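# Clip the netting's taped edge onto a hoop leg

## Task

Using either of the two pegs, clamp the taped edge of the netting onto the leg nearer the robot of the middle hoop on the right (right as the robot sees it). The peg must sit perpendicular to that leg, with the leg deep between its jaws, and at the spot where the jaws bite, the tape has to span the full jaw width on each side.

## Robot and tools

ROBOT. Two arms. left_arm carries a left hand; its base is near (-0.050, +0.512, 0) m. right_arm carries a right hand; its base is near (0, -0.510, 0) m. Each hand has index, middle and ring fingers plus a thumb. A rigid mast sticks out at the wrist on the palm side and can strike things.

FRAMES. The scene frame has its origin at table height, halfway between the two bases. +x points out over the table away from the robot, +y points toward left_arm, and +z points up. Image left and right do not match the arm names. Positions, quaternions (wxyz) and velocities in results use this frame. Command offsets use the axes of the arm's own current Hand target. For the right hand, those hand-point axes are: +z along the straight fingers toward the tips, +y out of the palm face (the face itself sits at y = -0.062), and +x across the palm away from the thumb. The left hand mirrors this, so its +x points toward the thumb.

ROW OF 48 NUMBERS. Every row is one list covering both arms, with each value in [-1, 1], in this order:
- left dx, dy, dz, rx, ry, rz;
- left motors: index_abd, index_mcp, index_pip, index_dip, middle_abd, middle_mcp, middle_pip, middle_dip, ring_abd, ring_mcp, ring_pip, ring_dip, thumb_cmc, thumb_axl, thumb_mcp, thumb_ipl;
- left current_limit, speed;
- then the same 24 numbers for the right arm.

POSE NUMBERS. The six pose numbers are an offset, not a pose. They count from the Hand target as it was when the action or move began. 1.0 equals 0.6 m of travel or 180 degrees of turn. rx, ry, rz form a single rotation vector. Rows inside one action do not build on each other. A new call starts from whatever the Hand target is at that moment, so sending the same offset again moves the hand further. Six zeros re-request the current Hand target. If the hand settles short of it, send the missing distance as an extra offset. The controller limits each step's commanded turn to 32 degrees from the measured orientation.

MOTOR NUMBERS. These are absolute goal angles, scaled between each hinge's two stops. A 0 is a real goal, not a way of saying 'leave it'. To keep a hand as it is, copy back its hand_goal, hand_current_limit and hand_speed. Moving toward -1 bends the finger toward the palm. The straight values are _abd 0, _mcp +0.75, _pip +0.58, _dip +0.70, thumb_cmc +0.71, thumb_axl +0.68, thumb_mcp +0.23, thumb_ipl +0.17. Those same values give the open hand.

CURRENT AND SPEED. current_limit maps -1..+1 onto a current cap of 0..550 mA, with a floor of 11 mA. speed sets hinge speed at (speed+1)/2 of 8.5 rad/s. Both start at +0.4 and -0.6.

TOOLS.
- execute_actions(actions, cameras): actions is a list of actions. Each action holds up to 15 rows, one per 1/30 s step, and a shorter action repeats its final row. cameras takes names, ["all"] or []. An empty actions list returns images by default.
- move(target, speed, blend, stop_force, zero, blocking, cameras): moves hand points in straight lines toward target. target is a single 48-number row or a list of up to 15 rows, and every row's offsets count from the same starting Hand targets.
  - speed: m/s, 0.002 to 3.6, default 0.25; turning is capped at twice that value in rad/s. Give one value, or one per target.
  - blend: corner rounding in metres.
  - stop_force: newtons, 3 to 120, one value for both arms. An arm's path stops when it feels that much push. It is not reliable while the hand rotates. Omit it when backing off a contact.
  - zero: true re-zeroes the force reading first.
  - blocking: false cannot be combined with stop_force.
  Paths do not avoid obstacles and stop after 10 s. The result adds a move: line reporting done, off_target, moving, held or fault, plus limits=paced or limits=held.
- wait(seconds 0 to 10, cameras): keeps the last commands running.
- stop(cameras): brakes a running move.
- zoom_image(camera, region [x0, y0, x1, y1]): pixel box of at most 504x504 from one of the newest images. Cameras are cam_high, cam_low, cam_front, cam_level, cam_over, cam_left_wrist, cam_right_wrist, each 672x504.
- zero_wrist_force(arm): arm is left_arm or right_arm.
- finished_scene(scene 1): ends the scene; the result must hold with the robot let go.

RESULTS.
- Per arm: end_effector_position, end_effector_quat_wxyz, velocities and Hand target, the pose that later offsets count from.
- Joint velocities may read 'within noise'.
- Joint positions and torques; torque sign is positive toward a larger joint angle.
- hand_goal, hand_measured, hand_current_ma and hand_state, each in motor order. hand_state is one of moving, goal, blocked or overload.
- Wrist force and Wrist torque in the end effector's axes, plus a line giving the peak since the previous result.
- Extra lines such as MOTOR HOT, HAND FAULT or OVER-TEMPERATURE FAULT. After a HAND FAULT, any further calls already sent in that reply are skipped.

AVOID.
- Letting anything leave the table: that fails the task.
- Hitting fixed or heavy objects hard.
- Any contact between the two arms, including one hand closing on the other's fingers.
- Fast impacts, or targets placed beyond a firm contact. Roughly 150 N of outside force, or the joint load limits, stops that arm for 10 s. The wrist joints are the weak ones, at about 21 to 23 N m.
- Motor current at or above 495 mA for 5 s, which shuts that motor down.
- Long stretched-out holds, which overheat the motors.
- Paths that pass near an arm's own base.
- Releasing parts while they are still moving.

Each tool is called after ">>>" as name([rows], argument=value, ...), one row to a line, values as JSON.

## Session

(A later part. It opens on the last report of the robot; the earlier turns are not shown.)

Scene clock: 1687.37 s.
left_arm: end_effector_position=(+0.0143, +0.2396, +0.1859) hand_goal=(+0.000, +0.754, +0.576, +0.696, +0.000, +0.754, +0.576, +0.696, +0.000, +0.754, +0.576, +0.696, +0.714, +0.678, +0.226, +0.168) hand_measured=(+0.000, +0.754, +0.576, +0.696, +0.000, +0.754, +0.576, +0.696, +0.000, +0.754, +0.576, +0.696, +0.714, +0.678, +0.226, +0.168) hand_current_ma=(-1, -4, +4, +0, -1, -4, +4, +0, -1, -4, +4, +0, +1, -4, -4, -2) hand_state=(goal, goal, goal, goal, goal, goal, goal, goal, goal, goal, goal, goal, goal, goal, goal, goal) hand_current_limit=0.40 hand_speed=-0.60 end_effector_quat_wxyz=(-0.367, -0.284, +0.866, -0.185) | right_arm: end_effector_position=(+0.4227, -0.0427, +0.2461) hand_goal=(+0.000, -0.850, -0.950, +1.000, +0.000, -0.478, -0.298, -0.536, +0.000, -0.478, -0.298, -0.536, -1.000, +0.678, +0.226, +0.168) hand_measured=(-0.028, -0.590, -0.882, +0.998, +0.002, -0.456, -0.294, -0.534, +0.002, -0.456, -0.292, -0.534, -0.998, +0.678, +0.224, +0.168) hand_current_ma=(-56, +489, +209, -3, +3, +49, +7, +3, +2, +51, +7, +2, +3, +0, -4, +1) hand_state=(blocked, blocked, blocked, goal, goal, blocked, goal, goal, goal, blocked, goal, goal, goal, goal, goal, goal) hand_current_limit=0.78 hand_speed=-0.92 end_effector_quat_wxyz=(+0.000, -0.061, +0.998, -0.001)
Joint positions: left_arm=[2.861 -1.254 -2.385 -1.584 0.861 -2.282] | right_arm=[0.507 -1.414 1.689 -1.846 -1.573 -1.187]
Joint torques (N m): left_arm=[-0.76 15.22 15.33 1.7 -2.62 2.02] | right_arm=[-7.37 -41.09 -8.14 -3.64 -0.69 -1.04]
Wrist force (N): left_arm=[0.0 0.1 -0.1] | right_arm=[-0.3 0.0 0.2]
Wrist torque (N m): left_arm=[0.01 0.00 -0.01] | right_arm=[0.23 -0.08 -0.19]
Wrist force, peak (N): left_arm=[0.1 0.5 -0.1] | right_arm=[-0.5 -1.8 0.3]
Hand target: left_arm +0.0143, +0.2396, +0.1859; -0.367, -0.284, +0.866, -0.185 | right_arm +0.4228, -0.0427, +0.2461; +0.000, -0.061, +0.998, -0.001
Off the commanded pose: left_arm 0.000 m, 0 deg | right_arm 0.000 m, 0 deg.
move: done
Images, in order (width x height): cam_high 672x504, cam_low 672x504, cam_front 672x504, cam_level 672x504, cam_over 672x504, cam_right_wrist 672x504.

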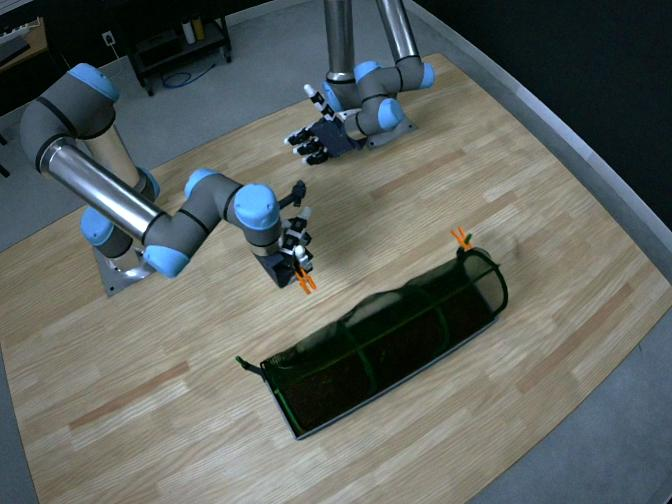

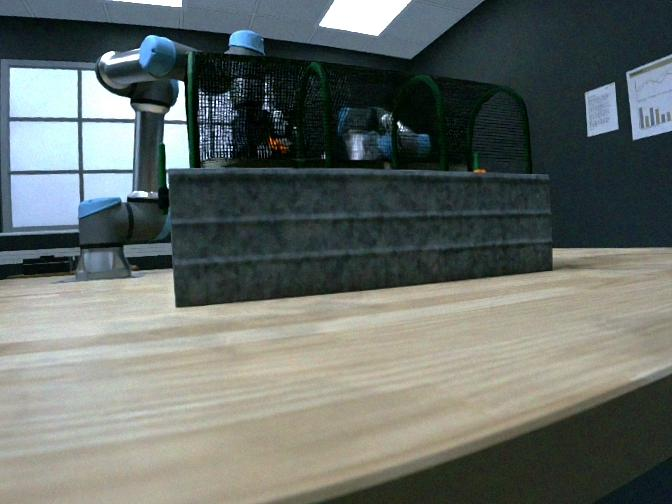

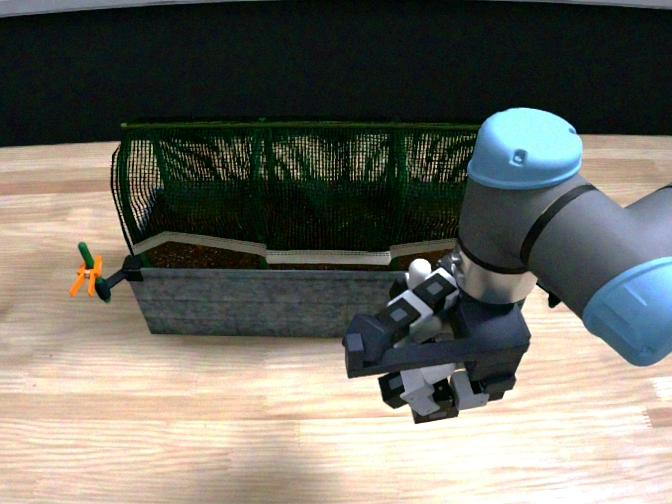

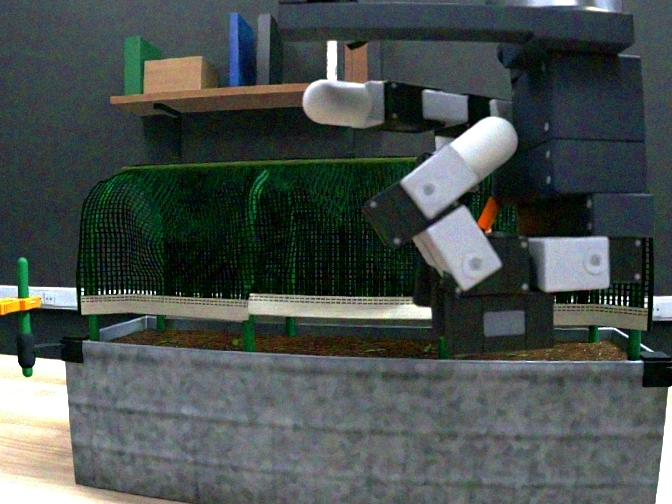

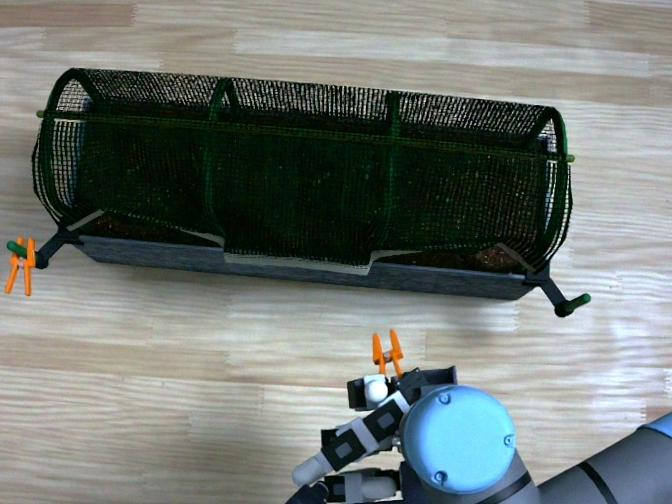

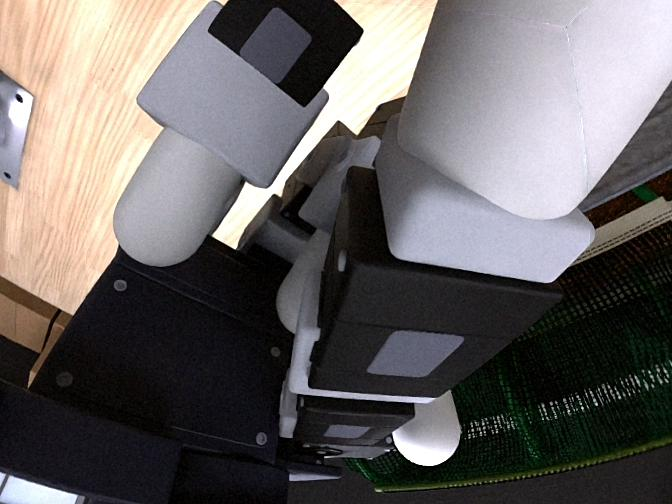

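>>> move([
  [0,0,0,0,0,0,0,0.754,0.576,0.696,0,0.754,0.576,0.696,0,0.754,0.576,0.696,0.714,0.678,0.226,0.168,0.4,-0.6,0,0,0,0,0,-0.461,0,-0.85,-0.95,1,0,-0.479,-0.299,-0.536,0,-0.479,-0.299,-0.536,-1,0.678,0.226,0.168,0.78,-0.92],
], speed=0.2, cameras=["cam_over","cam_front","cam_level"])

>>> zoom_image(camera="cam_level", region=[330, 150, 530, 350])

Scene clock: 1802.80 s.
left_arm: end_effector_position=(+0.0143, +0.2396, +0.1859) hand_goal=(+0.000, +0.754, +0.576, +0.696, +0.000, +0.754, +0.576, +0.696, +0.000, +0.754, +0.576, +0.696, +0.714, +0.678, +0.226, +0.168) hand_measured=(+0.000, +0.754, +0.576, +0.696, +0.000, +0.754, +0.576, +0.696, +0.000, +0.754, +0.576, +0.696, +0.714, +0.678, +0.226, +0.168) hand_current_ma=(-1, -4, +4, +0, -1, -4, +4, +0, -1, -4, +4, +0, +1, -4, -4, -2) hand_state=(goal, goal, goal, goal, goal, goal, goal, goal, goal, goal, goal, goal, goal, goal, goal, goal) hand_current_limit=0.40 hand_speed=-0.60 end_effector_quat_wxyz=(-0.367, -0.284, +0.866, -0.185) | right_arm: end_effector_position=(+0.4227, -0.0426, +0.2461) hand_goal=(+0.000, -0.850, -0.950, +1.000, +0.000, -0.478, -0.298, -0.536, +0.000, -0.478, -0.298, -0.536, -1.000, +0.678, +0.226, +0.168) hand_measured=(-0.028, -0.590, -0.882, +0.998, +0.002, -0.456, -0.294, -0.534, +0.002, -0.456, -0.292, -0.534, -0.998, +0.678, +0.224, +0.168) hand_current_ma=(-56, +489, +209, -3, +3, +49, +7, +3, +2, +51, +7, +2, +3, +0, -4, +1) hand_state=(blocked, blocked, blocked, goal, goal, blocked, goal, goal, goal, blocked, goal, goal, goal, goal, goal, goal) hand_current_limit=0.78 hand_speed=-0.92 end_effector_quat_wxyz=(+0.000, +0.707, -0.707, +0.001)
Joint positions: left_arm=[2.861 -1.254 -2.385 -1.584 0.861 -2.282] | right_arm=[0.521 -1.142 1.33 -1.759 -1.573 -2.621]
Joint torques (N m): left_arm=[-0.33 16.76 15.02 1.61 -2.64 1.86] | right_arm=[-8.82 -54.78 -10.71 -3.91 1.35 -1.24]
Wrist force (N): left_arm=[-0.2 0.1 0.0] | right_arm=[-0.2 -0.1 0.1]
Wrist torque (N m): left_arm=[0.02 0.01 -0.01] | right_arm=[0.20 -0.07 -0.03]
Wrist force, peak (N): left_arm=[-0.1 -0.3 -0.6] | right_arm=[0.0 -1.0 0.0]
Hand target: left_arm +0.0143, +0.2396, +0.1859; -0.367, -0.284, +0.866, -0.185 | right_arm +0.4228, -0.0427, +0.2461; +0.000, +0.707, -0.707, +0.001
Off the commanded pose: left_arm 0.000 m, 0 deg | right_arm 0.000 m, 0 deg.
move: done
Images, in order (width x height): cam_front 672x504, cam_level 672x504, cam_over 672x504.

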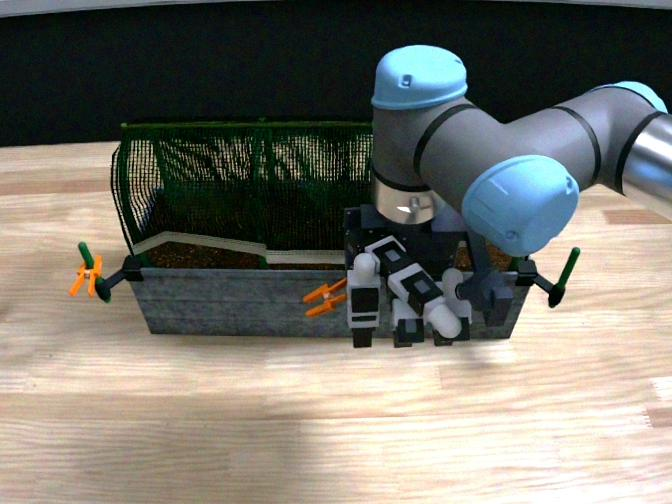

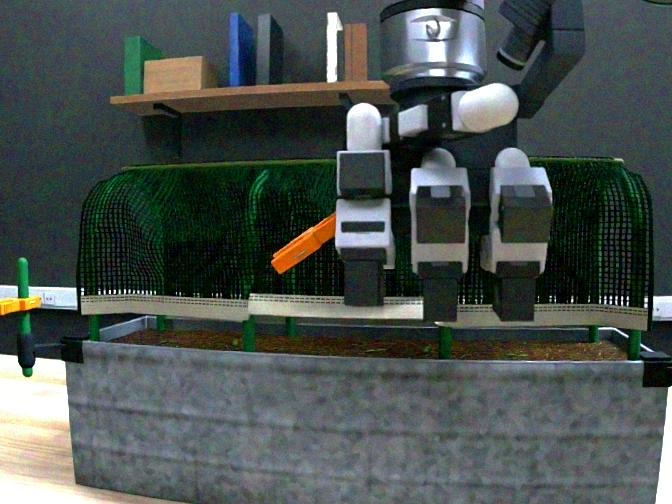

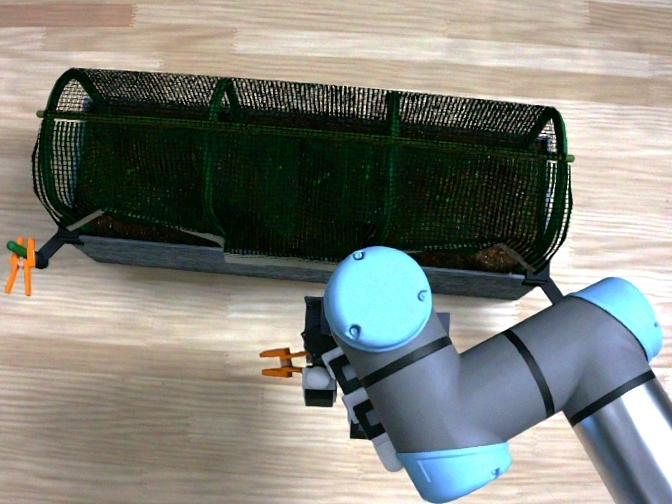

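Scaled by 2.520 from the camera's 672x504 image, which has a finer 960x720 frame.

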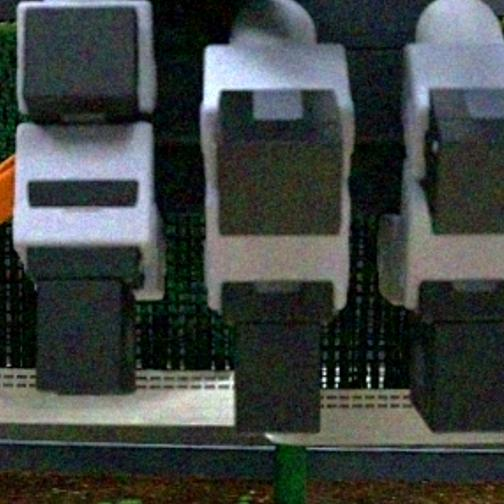

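>>> zoom_image(camera="cam_level", region=[250, 190, 350, 290])

>>> zoom_image(camera="cam_front", region=[280, 240, 380, 340])

>>> zoom_image(camera="cam_over", region=[250, 320, 350, 420])

Scaled by 5.040 from the camera's 672x504 image, which has a finer 960x720 frame.

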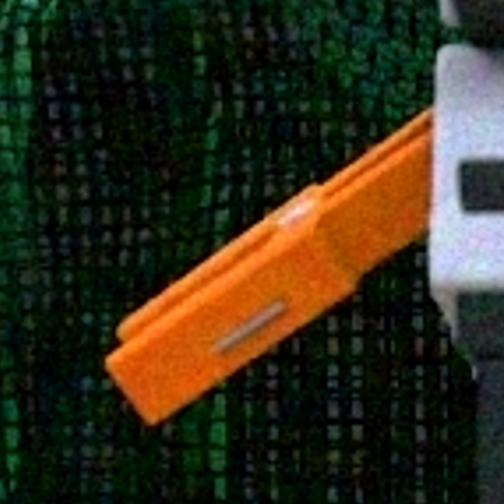

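Scaled by 5.040 from the camera's 672x504 image, which has a finer 960x720 frame.

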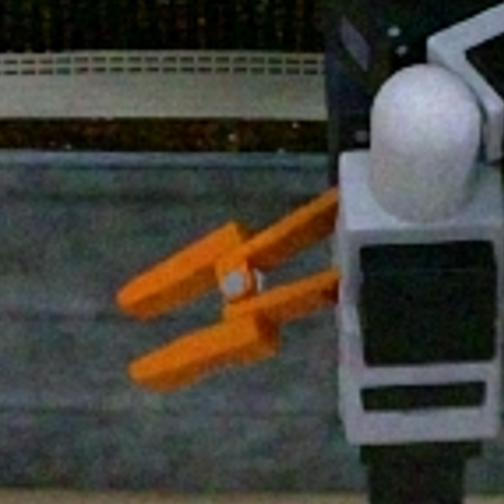

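Scaled by 5.040 from the camera's 672x504 image, which has a finer 960x720 frame.

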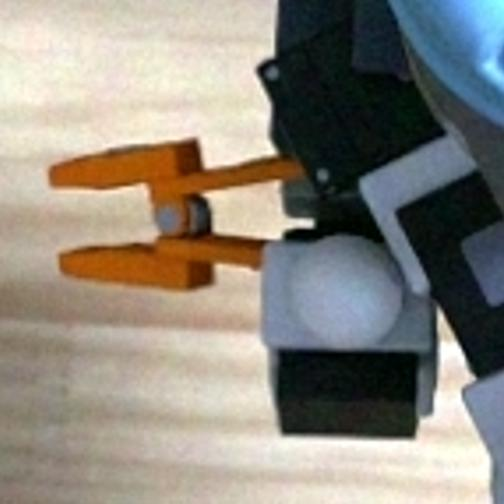

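>>> move([
  [0,0,0,0,0,0,0,0.754,0.576,0.696,0,0.754,0.576,0.696,0,0.754,0.576,0.696,0.714,0.678,0.226,0.168,0.4,-0.6,0.1788,-0.0788,0,0,0,0.5278,0,-0.85,-0.95,1,0,-0.479,-0.299,-0.536,0,-0.479,-0.299,-0.536,-1,0.678,0.226,0.168,0.78,-0.92],
], speed=0.25, cameras=["cam_over","cam_front","cam_level","cam_low"])

>>> zoom_image(camera="cam_over", region=[420, 230, 540, 350])

Scene clock: 1959.43 s.
left_arm: end_effector_position=(+0.0143, +0.2396, +0.1859) hand_goal=(+0.000, +0.754, +0.576, +0.696, +0.000, +0.754, +0.576, +0.696, +0.000, +0.754, +0.576, +0.696, +0.714, +0.678, +0.226, +0.168) hand_measured=(+0.000, +0.754, +0.576, +0.696, +0.000, +0.754, +0.576, +0.696, +0.000, +0.754, +0.576, +0.696, +0.714, +0.678, +0.226, +0.168) hand_current_ma=(-1, -4, +4, +0, -1, -4, +4, +0, -1, -4, +4, +0, +1, -4, -4, -2) hand_state=(goal, goal, goal, goal, goal, goal, goal, goal, goal, goal, goal, goal, goal, goal, goal, goal) hand_current_limit=0.40 hand_speed=-0.60 end_effector_quat_wxyz=(-0.367, -0.284, +0.866, -0.185) | right_arm: end_effector_position=(+0.4701, -0.1500, +0.2464) hand_goal=(+0.000, -0.850, -0.950, +1.000, +0.000, -0.478, -0.298, -0.536, +0.000, -0.478, -0.298, -0.536, -1.000, +0.678, +0.226, +0.168) hand_measured=(-0.028, -0.590, -0.882, +0.998, +0.002, -0.456, -0.294, -0.534, +0.002, -0.456, -0.292, -0.534, -0.998, +0.678, +0.224, +0.168) hand_current_ma=(-56, +489, +208, -3, +3, +49, +7, +3, +2, +51, +7, +2, +2, +0, -4, +1) hand_state=(blocked, blocked, blocked, goal, goal, blocked, goal, goal, goal, blocked, goal, goal, goal, goal, goal, goal) hand_current_limit=0.78 hand_speed=-0.92 end_effector_quat_wxyz=(+0.001, +0.043, +0.999, -0.001)
Joint positions: left_arm=[2.861 -1.254 -2.385 -1.584 0.861 -2.282] | right_arm=[0.303 -1.508 1.794 -1.857 -1.572 -1.181]
Joint torques (N m): left_arm=[-1.55 16.26 14.38 1.67 -2.74 1.93] | right_arm=[11.52 -14.43 -32.42 -3.95 -0.69 1.36]
Wrist force (N): left_arm=[0.1 0.0 -0.2] | right_arm=[-0.2 0.0 0.3]
Wrist torque (N m): left_arm=[0.01 -0.03 0.02] | right_arm=[0.24 -0.08 -0.16]
Wrist force, peak (N): left_arm=[0.1 0.3 -0.5] | right_arm=[-1.9 2.4 0.3]
Hand target: left_arm +0.0143, +0.2396, +0.1859; -0.367, -0.284, +0.866, -0.185 | right_arm +0.4701, -0.1500, +0.2463; +0.001, +0.043, +0.999, -0.001
Off the commanded pose: left_arm 0.000 m, 0 deg | right_arm 0.000 m, 0 deg.
move: done
Images, in order (width x height): cam_low 672x504, cam_front 672x504, cam_level 672x504, cam_over 672x504.

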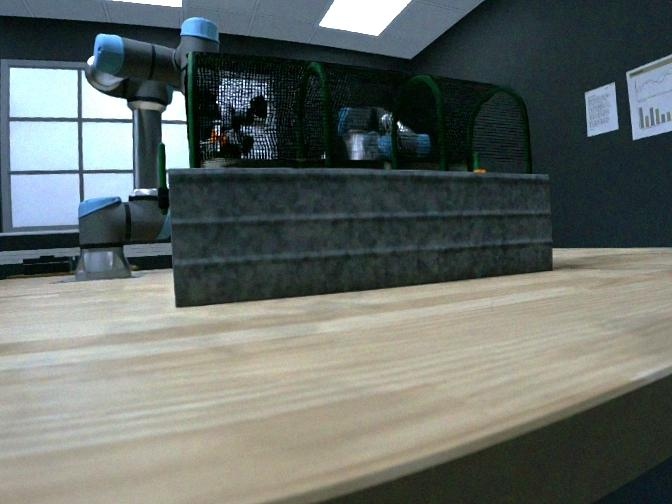

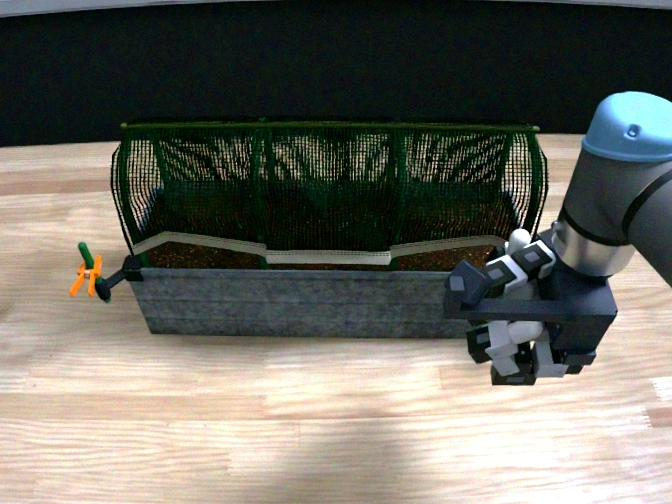

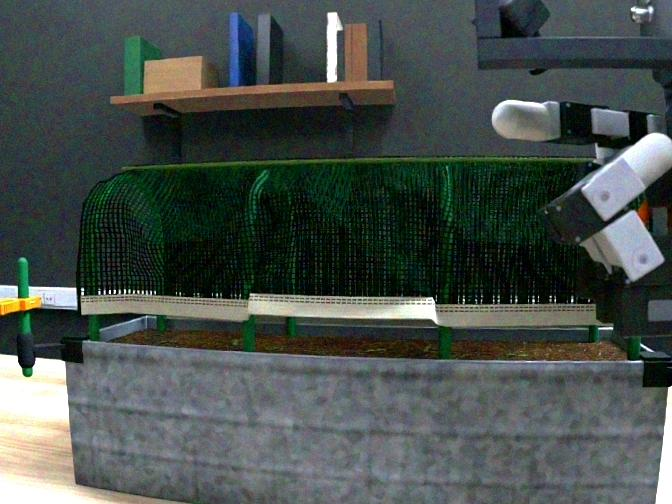

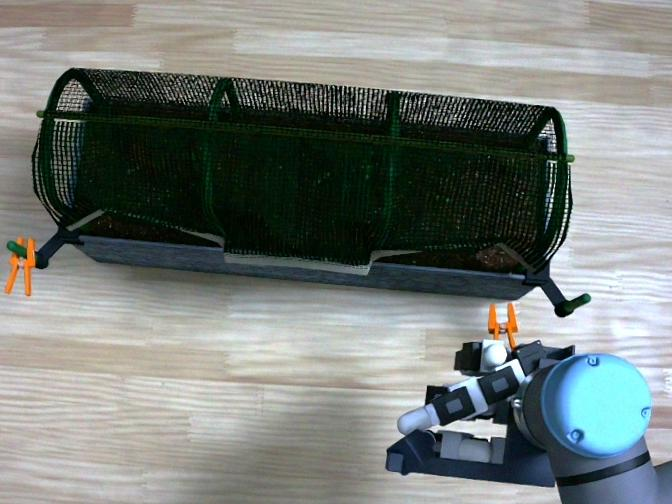

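Scaled by 4.200 from the camera's 672x504 image, which has a finer 960x720 frame.

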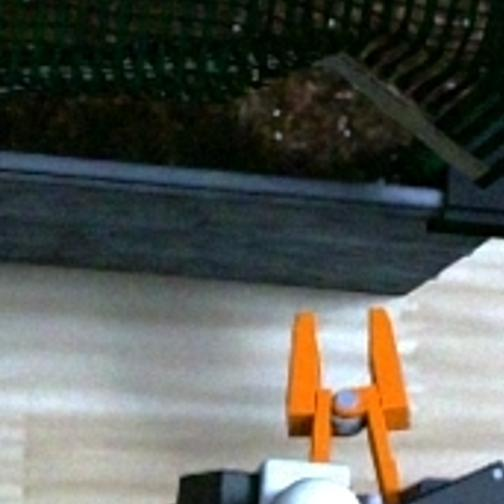

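>>> move([
  [0,0,0,0,0,0,0,0.754,0.576,0.696,0,0.754,0.576,0.696,0,0.754,0.576,0.696,0.714,0.678,0.226,0.168,0.4,-0.6,-0.0963,0.0084,0.0767,0,0,0,0,-0.85,-0.95,1,0,-0.479,-0.299,-0.536,0,-0.479,-0.299,-0.536,-1,0.678,0.226,0.168,0.78,-0.92],
], speed=0.08, cameras=["cam_over","cam_front","cam_low"])

>>> zoom_image(camera="cam_over", region=[450, 220, 550, 320])

>>> zoom_image(camera="cam_low", region=[170, 100, 260, 190])

Scene clock: 1980.40 s.
left_arm: end_effector_position=(+0.0143, +0.2396, +0.1859) hand_goal=(+0.000, +0.754, +0.576, +0.696, +0.000, +0.754, +0.576, +0.696, +0.000, +0.754, +0.576, +0.696, +0.714, +0.678, +0.226, +0.168) hand_measured=(+0.000, +0.754, +0.576, +0.696, +0.000, +0.754, +0.576, +0.696, +0.000, +0.754, +0.576, +0.696, +0.714, +0.678, +0.226, +0.168) hand_current_ma=(-1, -4, +4, +0, -1, -4, +4, +0, -1, -4, +4, +0, +1, -4, -4, -2) hand_state=(goal, goal, goal, goal, goal, goal, goal, goal, goal, goal, goal, goal, goal, goal, goal, goal) hand_current_limit=0.40 hand_speed=-0.60 end_effector_quat_wxyz=(-0.367, -0.284, +0.866, -0.185) | right_arm: end_effector_position=(+0.5283, -0.1501, +0.2005) hand_goal=(+0.000, -0.850, -0.950, +1.000, +0.000, -0.478, -0.298, -0.536, +0.000, -0.478, -0.298, -0.536, -1.000, +0.678, +0.226, +0.168) hand_measured=(-0.028, -0.590, -0.882, +0.998, +0.002, -0.456, -0.294, -0.534, +0.002, -0.456, -0.292, -0.534, -0.998, +0.678, +0.224, +0.168) hand_current_ma=(-56, +489, +208, -3, +3, +49, +7, +3, +2, +51, +7, +2, +2, +0, -4, +1) hand_state=(blocked, blocked, blocked, goal, goal, blocked, goal, goal, goal, blocked, goal, goal, goal, goal, goal, goal) hand_current_limit=0.78 hand_speed=-0.92 end_effector_quat_wxyz=(+0.001, +0.044, +0.999, -0.001)
Joint positions: left_arm=[2.861 -1.254 -2.385 -1.584 0.861 -2.282] | right_arm=[0.272 -1.354 1.74 -1.957 -1.572 -1.212]
Joint torques (N m): left_arm=[-0.75 16.55 14.48 1.6 -2.75 1.78] | right_arm=[10.4 -42.58 -7.42 -1.12 1.06 1.1]
Wrist force (N): left_arm=[0.2 0.1 0.1] | right_arm=[-0.5 -0.2 0.1]
Wrist torque (N m): left_arm=[0.00 -0.02 0.01] | right_arm=[0.21 -0.07 -0.04]
Wrist force, peak (N): left_arm=[-0.1 -0.1 -0.5] | right_arm=[-1.1 -0.2 0.7]
Hand target: left_arm +0.0143, +0.2396, +0.1859; -0.367, -0.284, +0.866, -0.185 | right_arm +0.5281, -0.1500, +0.2004; +0.001, +0.043, +0.999, -0.001
Off the commanded pose: left_arm 0.000 m, 0 deg | right_arm 0.000 m, 0 deg.
move: done
Images, in order (width x height): cam_low 672x504, cam_front 672x504, cam_over 672x504.

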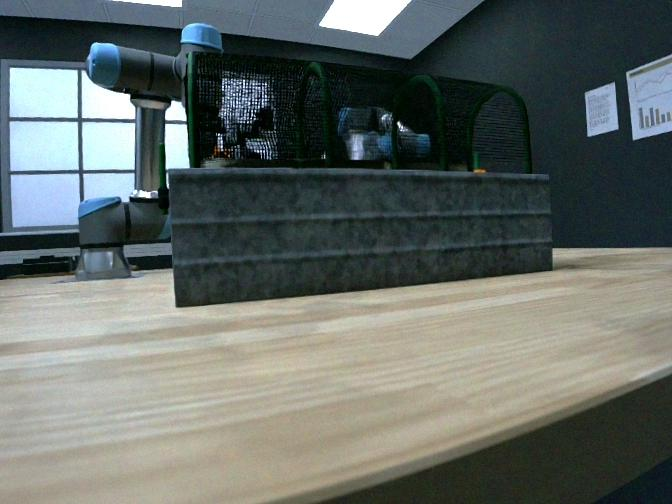

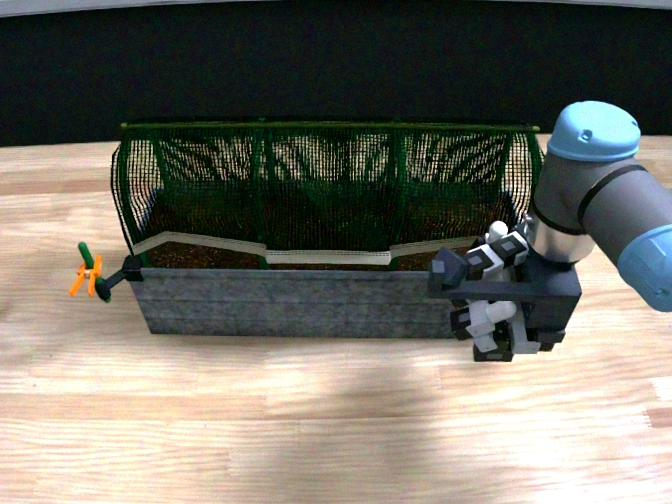

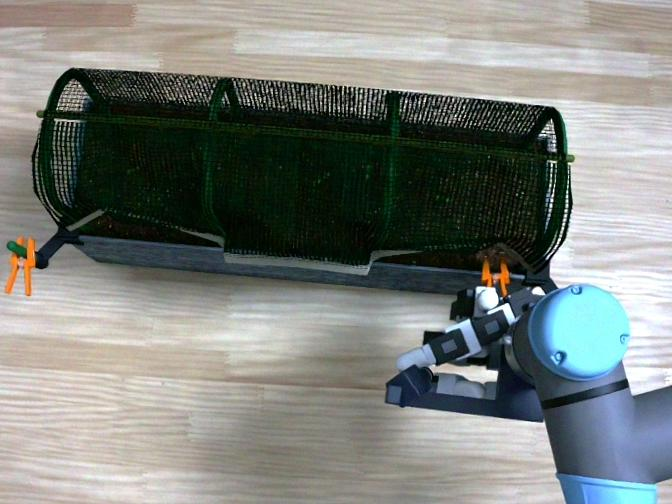

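Scaled by 5.040 from the camera's 672x504 image, which has a finer 960x720 frame.

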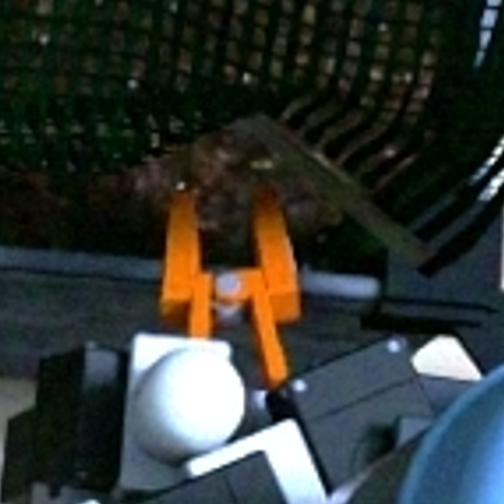

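Scaled by 5.600 from the camera's 672x504 image, which has a finer 960x720 frame.

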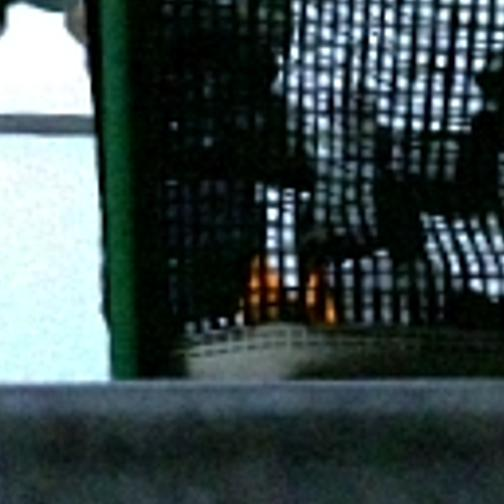

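>>> move([
  [0,0,0,0,0,0,0,0.754,0.576,0.696,0,0.754,0.576,0.696,0,0.754,0.576,0.696,0.714,0.678,0.226,0.168,0.4,-0.6,0,0,0.0917,0,0,0,0,-0.85,-0.95,1,0,-0.479,-0.299,-0.536,0,-0.479,-0.299,-0.536,-1,0.678,0.226,0.168,0.78,-0.92],
], speed=0.02, stop_force=3, cameras=["cam_over","cam_low"])

>>> zoom_image(camera="cam_over", region=[450, 220, 550, 320])

>>> zoom_image(camera="cam_low", region=[170, 100, 260, 190])

Scene clock: 1993.40 s.
left_arm: end_effector_position=(+0.0143, +0.2396, +0.1859) hand_goal=(+0.000, +0.754, +0.576, +0.696, +0.000, +0.754, +0.576, +0.696, +0.000, +0.754, +0.576, +0.696, +0.714, +0.678, +0.226, +0.168) hand_measured=(+0.000, +0.754, +0.576, +0.696, +0.000, +0.754, +0.576, +0.696, +0.000, +0.754, +0.576, +0.696, +0.714, +0.678, +0.226, +0.168) hand_current_ma=(-1, -4, +4, +0, -1, -4, +4, +0, -1, -4, +4, +0, +1, -4, -4, -2) hand_state=(goal, goal, goal, goal, goal, goal, goal, goal, goal, goal, goal, goal, goal, goal, goal, goal) hand_current_limit=0.40 hand_speed=-0.60 end_effector_quat_wxyz=(-0.367, -0.284, +0.866, -0.185) | right_arm: end_effector_position=(+0.5282, -0.1501, +0.1454) hand_goal=(+0.000, -0.850, -0.950, +1.000, +0.000, -0.478, -0.298, -0.536, +0.000, -0.478, -0.298, -0.536, -1.000, +0.678, +0.226, +0.168) hand_measured=(-0.028, -0.590, -0.886, +0.998, +0.002, -0.456, -0.294, -0.534, +0.002, -0.456, -0.292, -0.534, -0.998, +0.678, +0.224, +0.168) hand_current_ma=(-56, +489, +193, -1, +3, +49, +7, +3, +2, +51, +7, +2, +2, +0, -4, +1) hand_state=(blocked, blocked, blocked, goal, goal, blocked, goal, goal, goal, blocked, goal, goal, goal, goal, goal, goal) hand_current_limit=0.78 hand_speed=-0.92 end_effector_quat_wxyz=(+0.001, +0.043, +0.999, -0.001)
Joint positions: left_arm=[2.861 -1.254 -2.385 -1.584 0.861 -2.282] | right_arm=[0.272 -1.296 1.821 -2.096 -1.572 -1.212]
Joint torques (N m): left_arm=[-0.02 17.27 15.83 1.78 -2.81 2.18] | right_arm=[-8.74 -43.44 -29.65 -0.49 0.01 -1.4]
Wrist force (N): left_arm=[0.4 0.0 0.0] | right_arm=[-0.4 -0.3 0.1]
Wrist torque (N m): left_arm=[-0.01 -0.05 0.04] | right_arm=[0.21 -0.09 -0.05]
Wrist force, peak (N): left_arm=[-0.3 0.2 -0.3] | right_arm=[-0.6 -0.2 0.2]
Hand target: left_arm +0.0143, +0.2396, +0.1859; -0.367, -0.284, +0.866, -0.185 | right_arm +0.5282, -0.1501, +0.1454; +0.001, +0.043, +0.999, -0.001
Off the commanded pose: left_arm 0.000 m, 0 deg | right_arm 0.000 m, 0 deg.
move: done
Images, in order (width x height): cam_low 672x504, cam_over 672x504.

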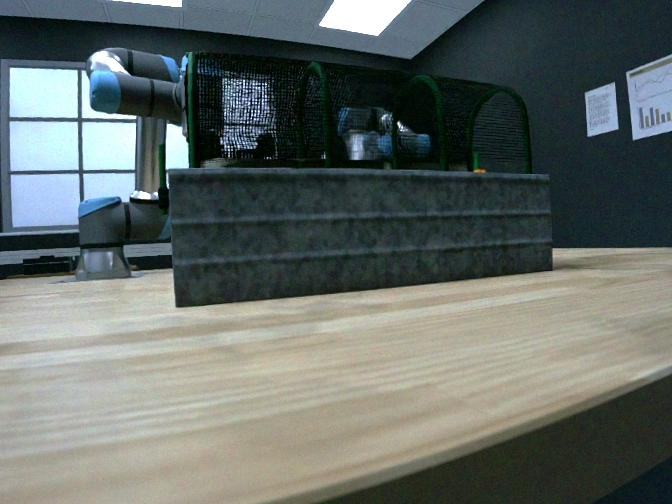

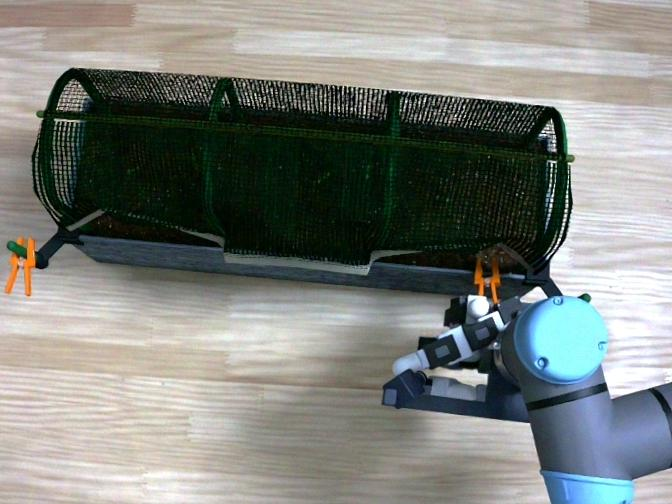

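Scaled by 5.040 from the camera's 672x504 image, which has a finer 960x720 frame.

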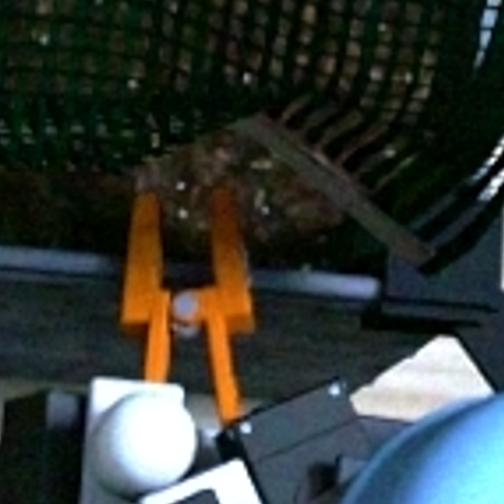

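Scaled by 5.600 from the camera's 672x504 image, which has a finer 960x720 frame.

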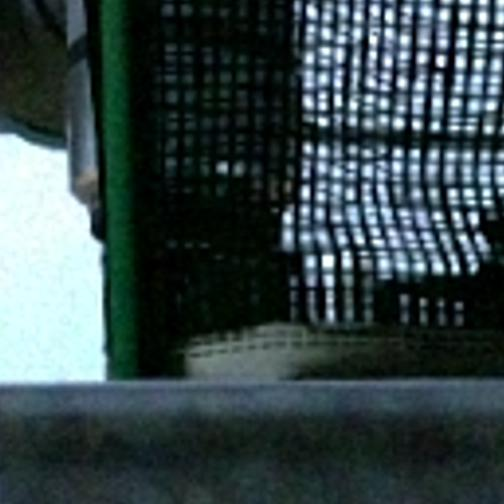

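>>> move([
  [0,0,0,0,0,0,0,0.754,0.576,0.696,0,0.754,0.576,0.696,0,0.754,0.576,0.696,0.714,0.678,0.226,0.168,0.4,-0.6,0,0,0.0217,0,0,0,0,-0.85,-0.95,1,0,-0.479,-0.299,-0.536,0,-0.479,-0.299,-0.536,-1,0.678,0.226,0.168,0.78,-0.92],
], speed=0.015, stop_force=4, cameras=["cam_over","cam_high"])

>>> zoom_image(camera="cam_over", region=[450, 220, 550, 320])

>>> zoom_image(camera="cam_high", region=[210, 290, 310, 390])

Scene clock: 2006.60 s.
left_arm: end_effector_position=(+0.0143, +0.2396, +0.1859) hand_goal=(+0.000, +0.754, +0.576, +0.696, +0.000, +0.754, +0.576, +0.696, +0.000, +0.754, +0.576, +0.696, +0.714, +0.678, +0.226, +0.168) hand_measured=(+0.000, +0.754, +0.576, +0.696, +0.000, +0.754, +0.576, +0.696, +0.000, +0.754, +0.576, +0.696, +0.714, +0.678, +0.226, +0.168) hand_current_ma=(-1, -4, +4, +0, -1, -4, +4, +0, -1, -4, +4, +0, +1, -4, -4, -2) hand_state=(goal, goal, goal, goal, goal, goal, goal, goal, goal, goal, goal, goal, goal, goal, goal, goal) hand_current_limit=0.40 hand_speed=-0.60 end_effector_quat_wxyz=(-0.367, -0.284, +0.866, -0.185) | right_arm: end_effector_position=(+0.5282, -0.1501, +0.1323) hand_goal=(+0.000, -0.850, -0.950, +1.000, +0.000, -0.478, -0.298, -0.536, +0.000, -0.478, -0.298, -0.536, -1.000, +0.678, +0.226, +0.168) hand_measured=(-0.028, -0.590, -0.886, +0.998, +0.002, -0.458, -0.294, -0.534, +0.002, -0.456, -0.292, -0.534, -0.998, +0.678, +0.224, +0.168) hand_current_ma=(-56, +490, +189, -1, +3, +49, +7, +3, +2, +50, +7, +2, +2, +0, -4, +1) hand_state=(blocked, blocked, blocked, goal, goal, blocked, goal, goal, goal, blocked, goal, goal, goal, goal, goal, goal) hand_current_limit=0.78 hand_speed=-0.92 end_effector_quat_wxyz=(+0.001, +0.043, +0.999, -0.001)
Joint positions: left_arm=[2.861 -1.254 -2.385 -1.584 0.861 -2.282] | right_arm=[0.272 -1.28 1.838 -2.129 -1.572 -1.212]
Joint torques (N m): left_arm=[-0.39 16.08 14.28 1.96 -2.72 1.89] | right_arm=[-7.93 -44.09 -29.55 -1.31 -0.15 -1.51]
Wrist force (N): left_arm=[0.0 0.0 -0.3] | right_arm=[-0.1 -0.3 -0.4]
Wrist torque (N m): left_arm=[0.01 -0.01 0.01] | right_arm=[0.23 -0.14 -0.02]
Wrist force, peak (N): left_arm=[-0.1 0.3 -0.4] | right_arm=[-0.5 -0.1 -0.6]
Hand target: left_arm +0.0143, +0.2396, +0.1859; -0.367, -0.284, +0.866, -0.185 | right_arm +0.5282, -0.1501, +0.1323; +0.001, +0.043, +0.999, -0.001
Off the commanded pose: left_arm 0.000 m, 0 deg | right_arm 0.000 m, 0 deg.
move: done
Images, in order (width x height): cam_high 672x504, cam_over 672x504.

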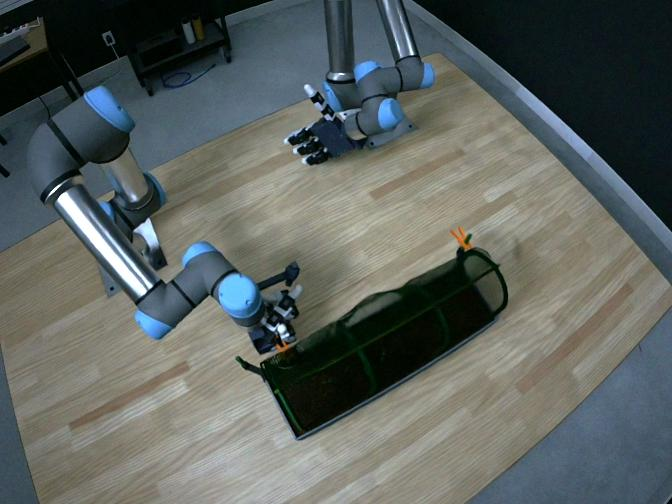

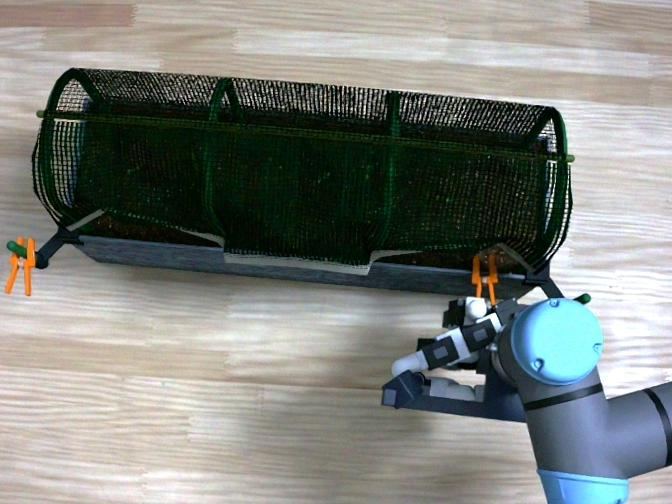

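Scaled by 5.040 from the camera's 672x504 image, which has a finer 960x720 frame.

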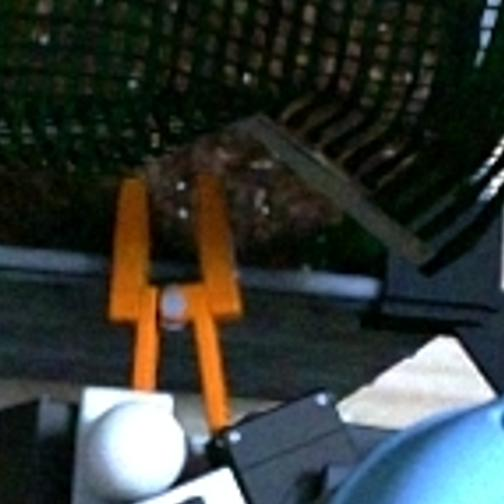

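Scaled by 5.040 from the camera's 672x504 image, which has a finer 960x720 frame.

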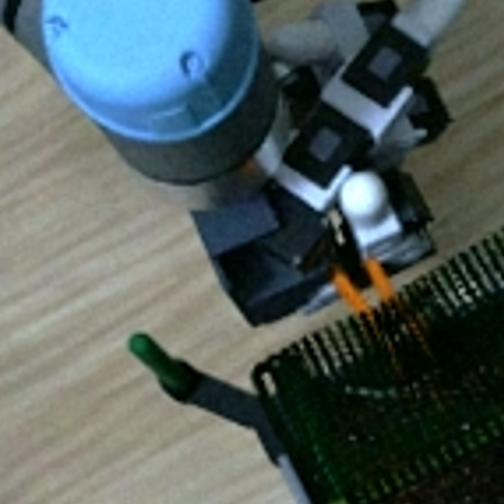

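>>> move([
  [0,0,0,0,0,0,0,0.754,0.576,0.696,0,0.754,0.576,0.696,0,0.754,0.576,0.696,0.714,0.678,0.226,0.168,0.4,-0.6,0,0,-0.1,0,0,0,0,-0.85,-0.95,1,0,-0.479,-0.299,-0.536,0,-0.479,-0.299,-0.536,-1,0.678,0.226,0.168,0.78,-0.92],
  [0,0,0,0,0,0,0,0.754,0.576,0.696,0,0.754,0.576,0.696,0,0.754,0.576,0.696,0.714,0.678,0.226,0.168,0.4,-0.6,0.1733,0.0685,-0.1833,0,0,0,0,-0.85,-0.95,1,0,-0.479,-0.299,-0.536,0,-0.479,-0.299,-0.536,-1,0.678,0.226,0.168,0.78,-0.92],
  [0,0,0,0,0,0,0,0.754,0.576,0.696,0,0.754,0.576,0.696,0,0.754,0.576,0.696,0.714,0.678,0.226,0.168,0.4,-0.6,0.1907,0.163,-0.1897,0,0,-0.5278,0,-0.85,-0.95,1,0,-0.479,-0.299,-0.536,0,-0.479,-0.299,-0.536,-1,0.678,0.226,0.168,0.78,-0.92],
], speed=[0.05,0.15,0.25], blend=[0.015,0.02,0], cameras=["cam_over","cam_level"])

>>> zoom_image(camera="cam_level", region=[250, 170, 350, 270])

>>> zoom_image(camera="cam_over", region=[250, 320, 350, 420])

Scene clock: 2035.07 s.
left_arm: end_effector_position=(+0.0143, +0.2396, +0.1859) hand_goal=(+0.000, +0.754, +0.576, +0.696, +0.000, +0.754, +0.576, +0.696, +0.000, +0.754, +0.576, +0.696, +0.714, +0.678, +0.226, +0.168) hand_measured=(+0.000, +0.754, +0.576, +0.696, +0.000, +0.754, +0.576, +0.696, +0.000, +0.754, +0.576, +0.696, +0.714, +0.678, +0.226, +0.168) hand_current_ma=(-1, -4, +4, +0, -1, -4, +4, +0, -1, -4, +4, +0, +1, -4, -4, -2) hand_state=(goal, goal, goal, goal, goal, goal, goal, goal, goal, goal, goal, goal, goal, goal, goal, goal) hand_current_limit=0.40 hand_speed=-0.60 end_effector_quat_wxyz=(-0.367, -0.284, +0.866, -0.185) | right_arm: end_effector_position=(+0.4226, -0.0425, +0.2458) hand_goal=(+0.000, -0.850, -0.950, +1.000, +0.000, -0.478, -0.298, -0.536, +0.000, -0.478, -0.298, -0.536, -1.000, +0.678, +0.226, +0.168) hand_measured=(-0.028, -0.590, -0.888, +1.000, +0.002, -0.458, -0.294, -0.534, +0.002, -0.456, -0.294, -0.534, -1.000, +0.678, +0.224, +0.168) hand_current_ma=(-56, +489, +184, -1, +3, +48, +6, +3, +2, +50, +6, +2, +1, +0, -4, +1) hand_state=(blocked, blocked, blocked, goal, goal, blocked, goal, goal, goal, blocked, goal, goal, goal, goal, goal, goal) hand_current_limit=0.78 hand_speed=-0.92 end_effector_quat_wxyz=(+0.000, +0.707, -0.707, +0.001)
Joint positions: left_arm=[2.861 -1.254 -2.385 -1.584 0.861 -2.282] | right_arm=[0.521 -1.142 1.331 -1.759 -1.573 -2.621]
Joint torques (N m): left_arm=[0.32 17.33 14.39 1.57 -2.68 1.92] | right_arm=[-6.09 -54.16 -7.77 -4.45 1.48 -1.38]
Wrist force (N): left_arm=[0.0 0.0 -0.1] | right_arm=[-0.3 -0.2 0.2]
Wrist torque (N m): left_arm=[0.00 -0.01 0.00] | right_arm=[0.19 -0.07 -0.04]
Wrist force, peak (N): left_arm=[0.1 0.5 -0.4] | right_arm=[-2.6 -3.1 -0.1]
Hand target: left_arm +0.0143, +0.2396, +0.1859; -0.367, -0.284, +0.866, -0.185 | right_arm +0.4226, -0.0426, +0.2459; +0.000, +0.707, -0.707, +0.001
Off the commanded pose: left_arm 0.000 m, 0 deg | right_arm 0.000 m, 0 deg.
move: done
Images, in order (width x height): cam_level 672x504, cam_over 672x504.

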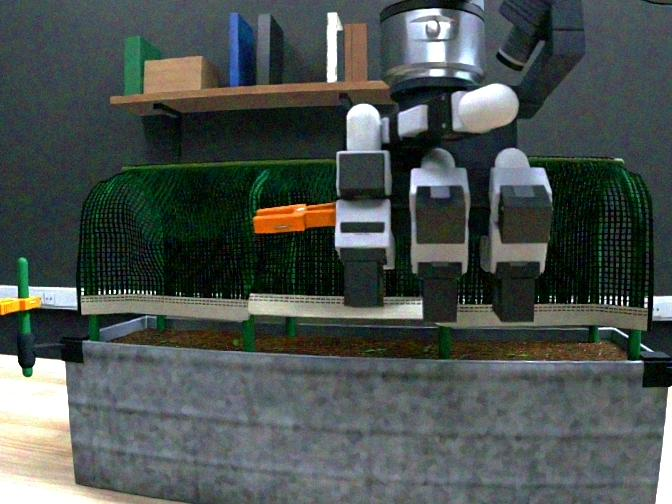

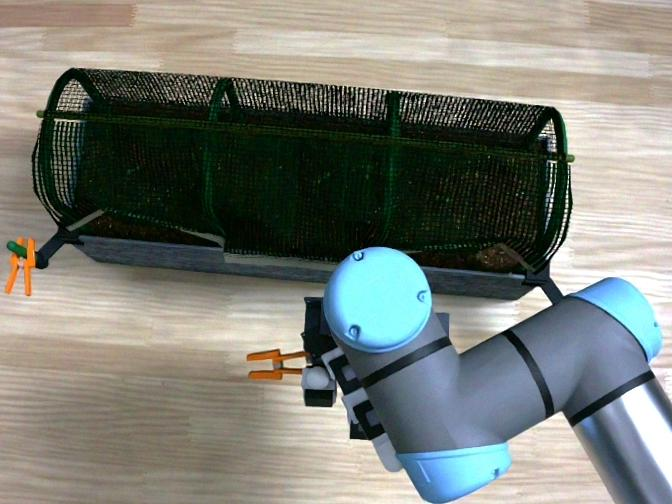

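Scaled by 5.040 from the camera's 672x504 image, which has a finer 960x720 frame.

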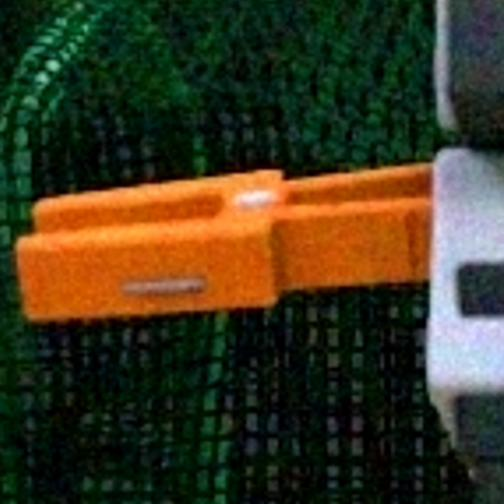

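Scaled by 5.040 from the camera's 672x504 image, which has a finer 960x720 frame.

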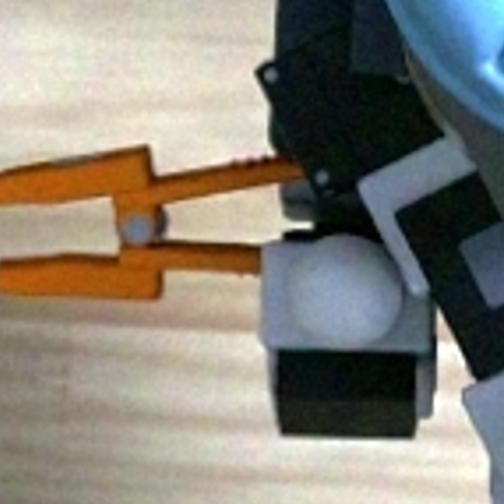

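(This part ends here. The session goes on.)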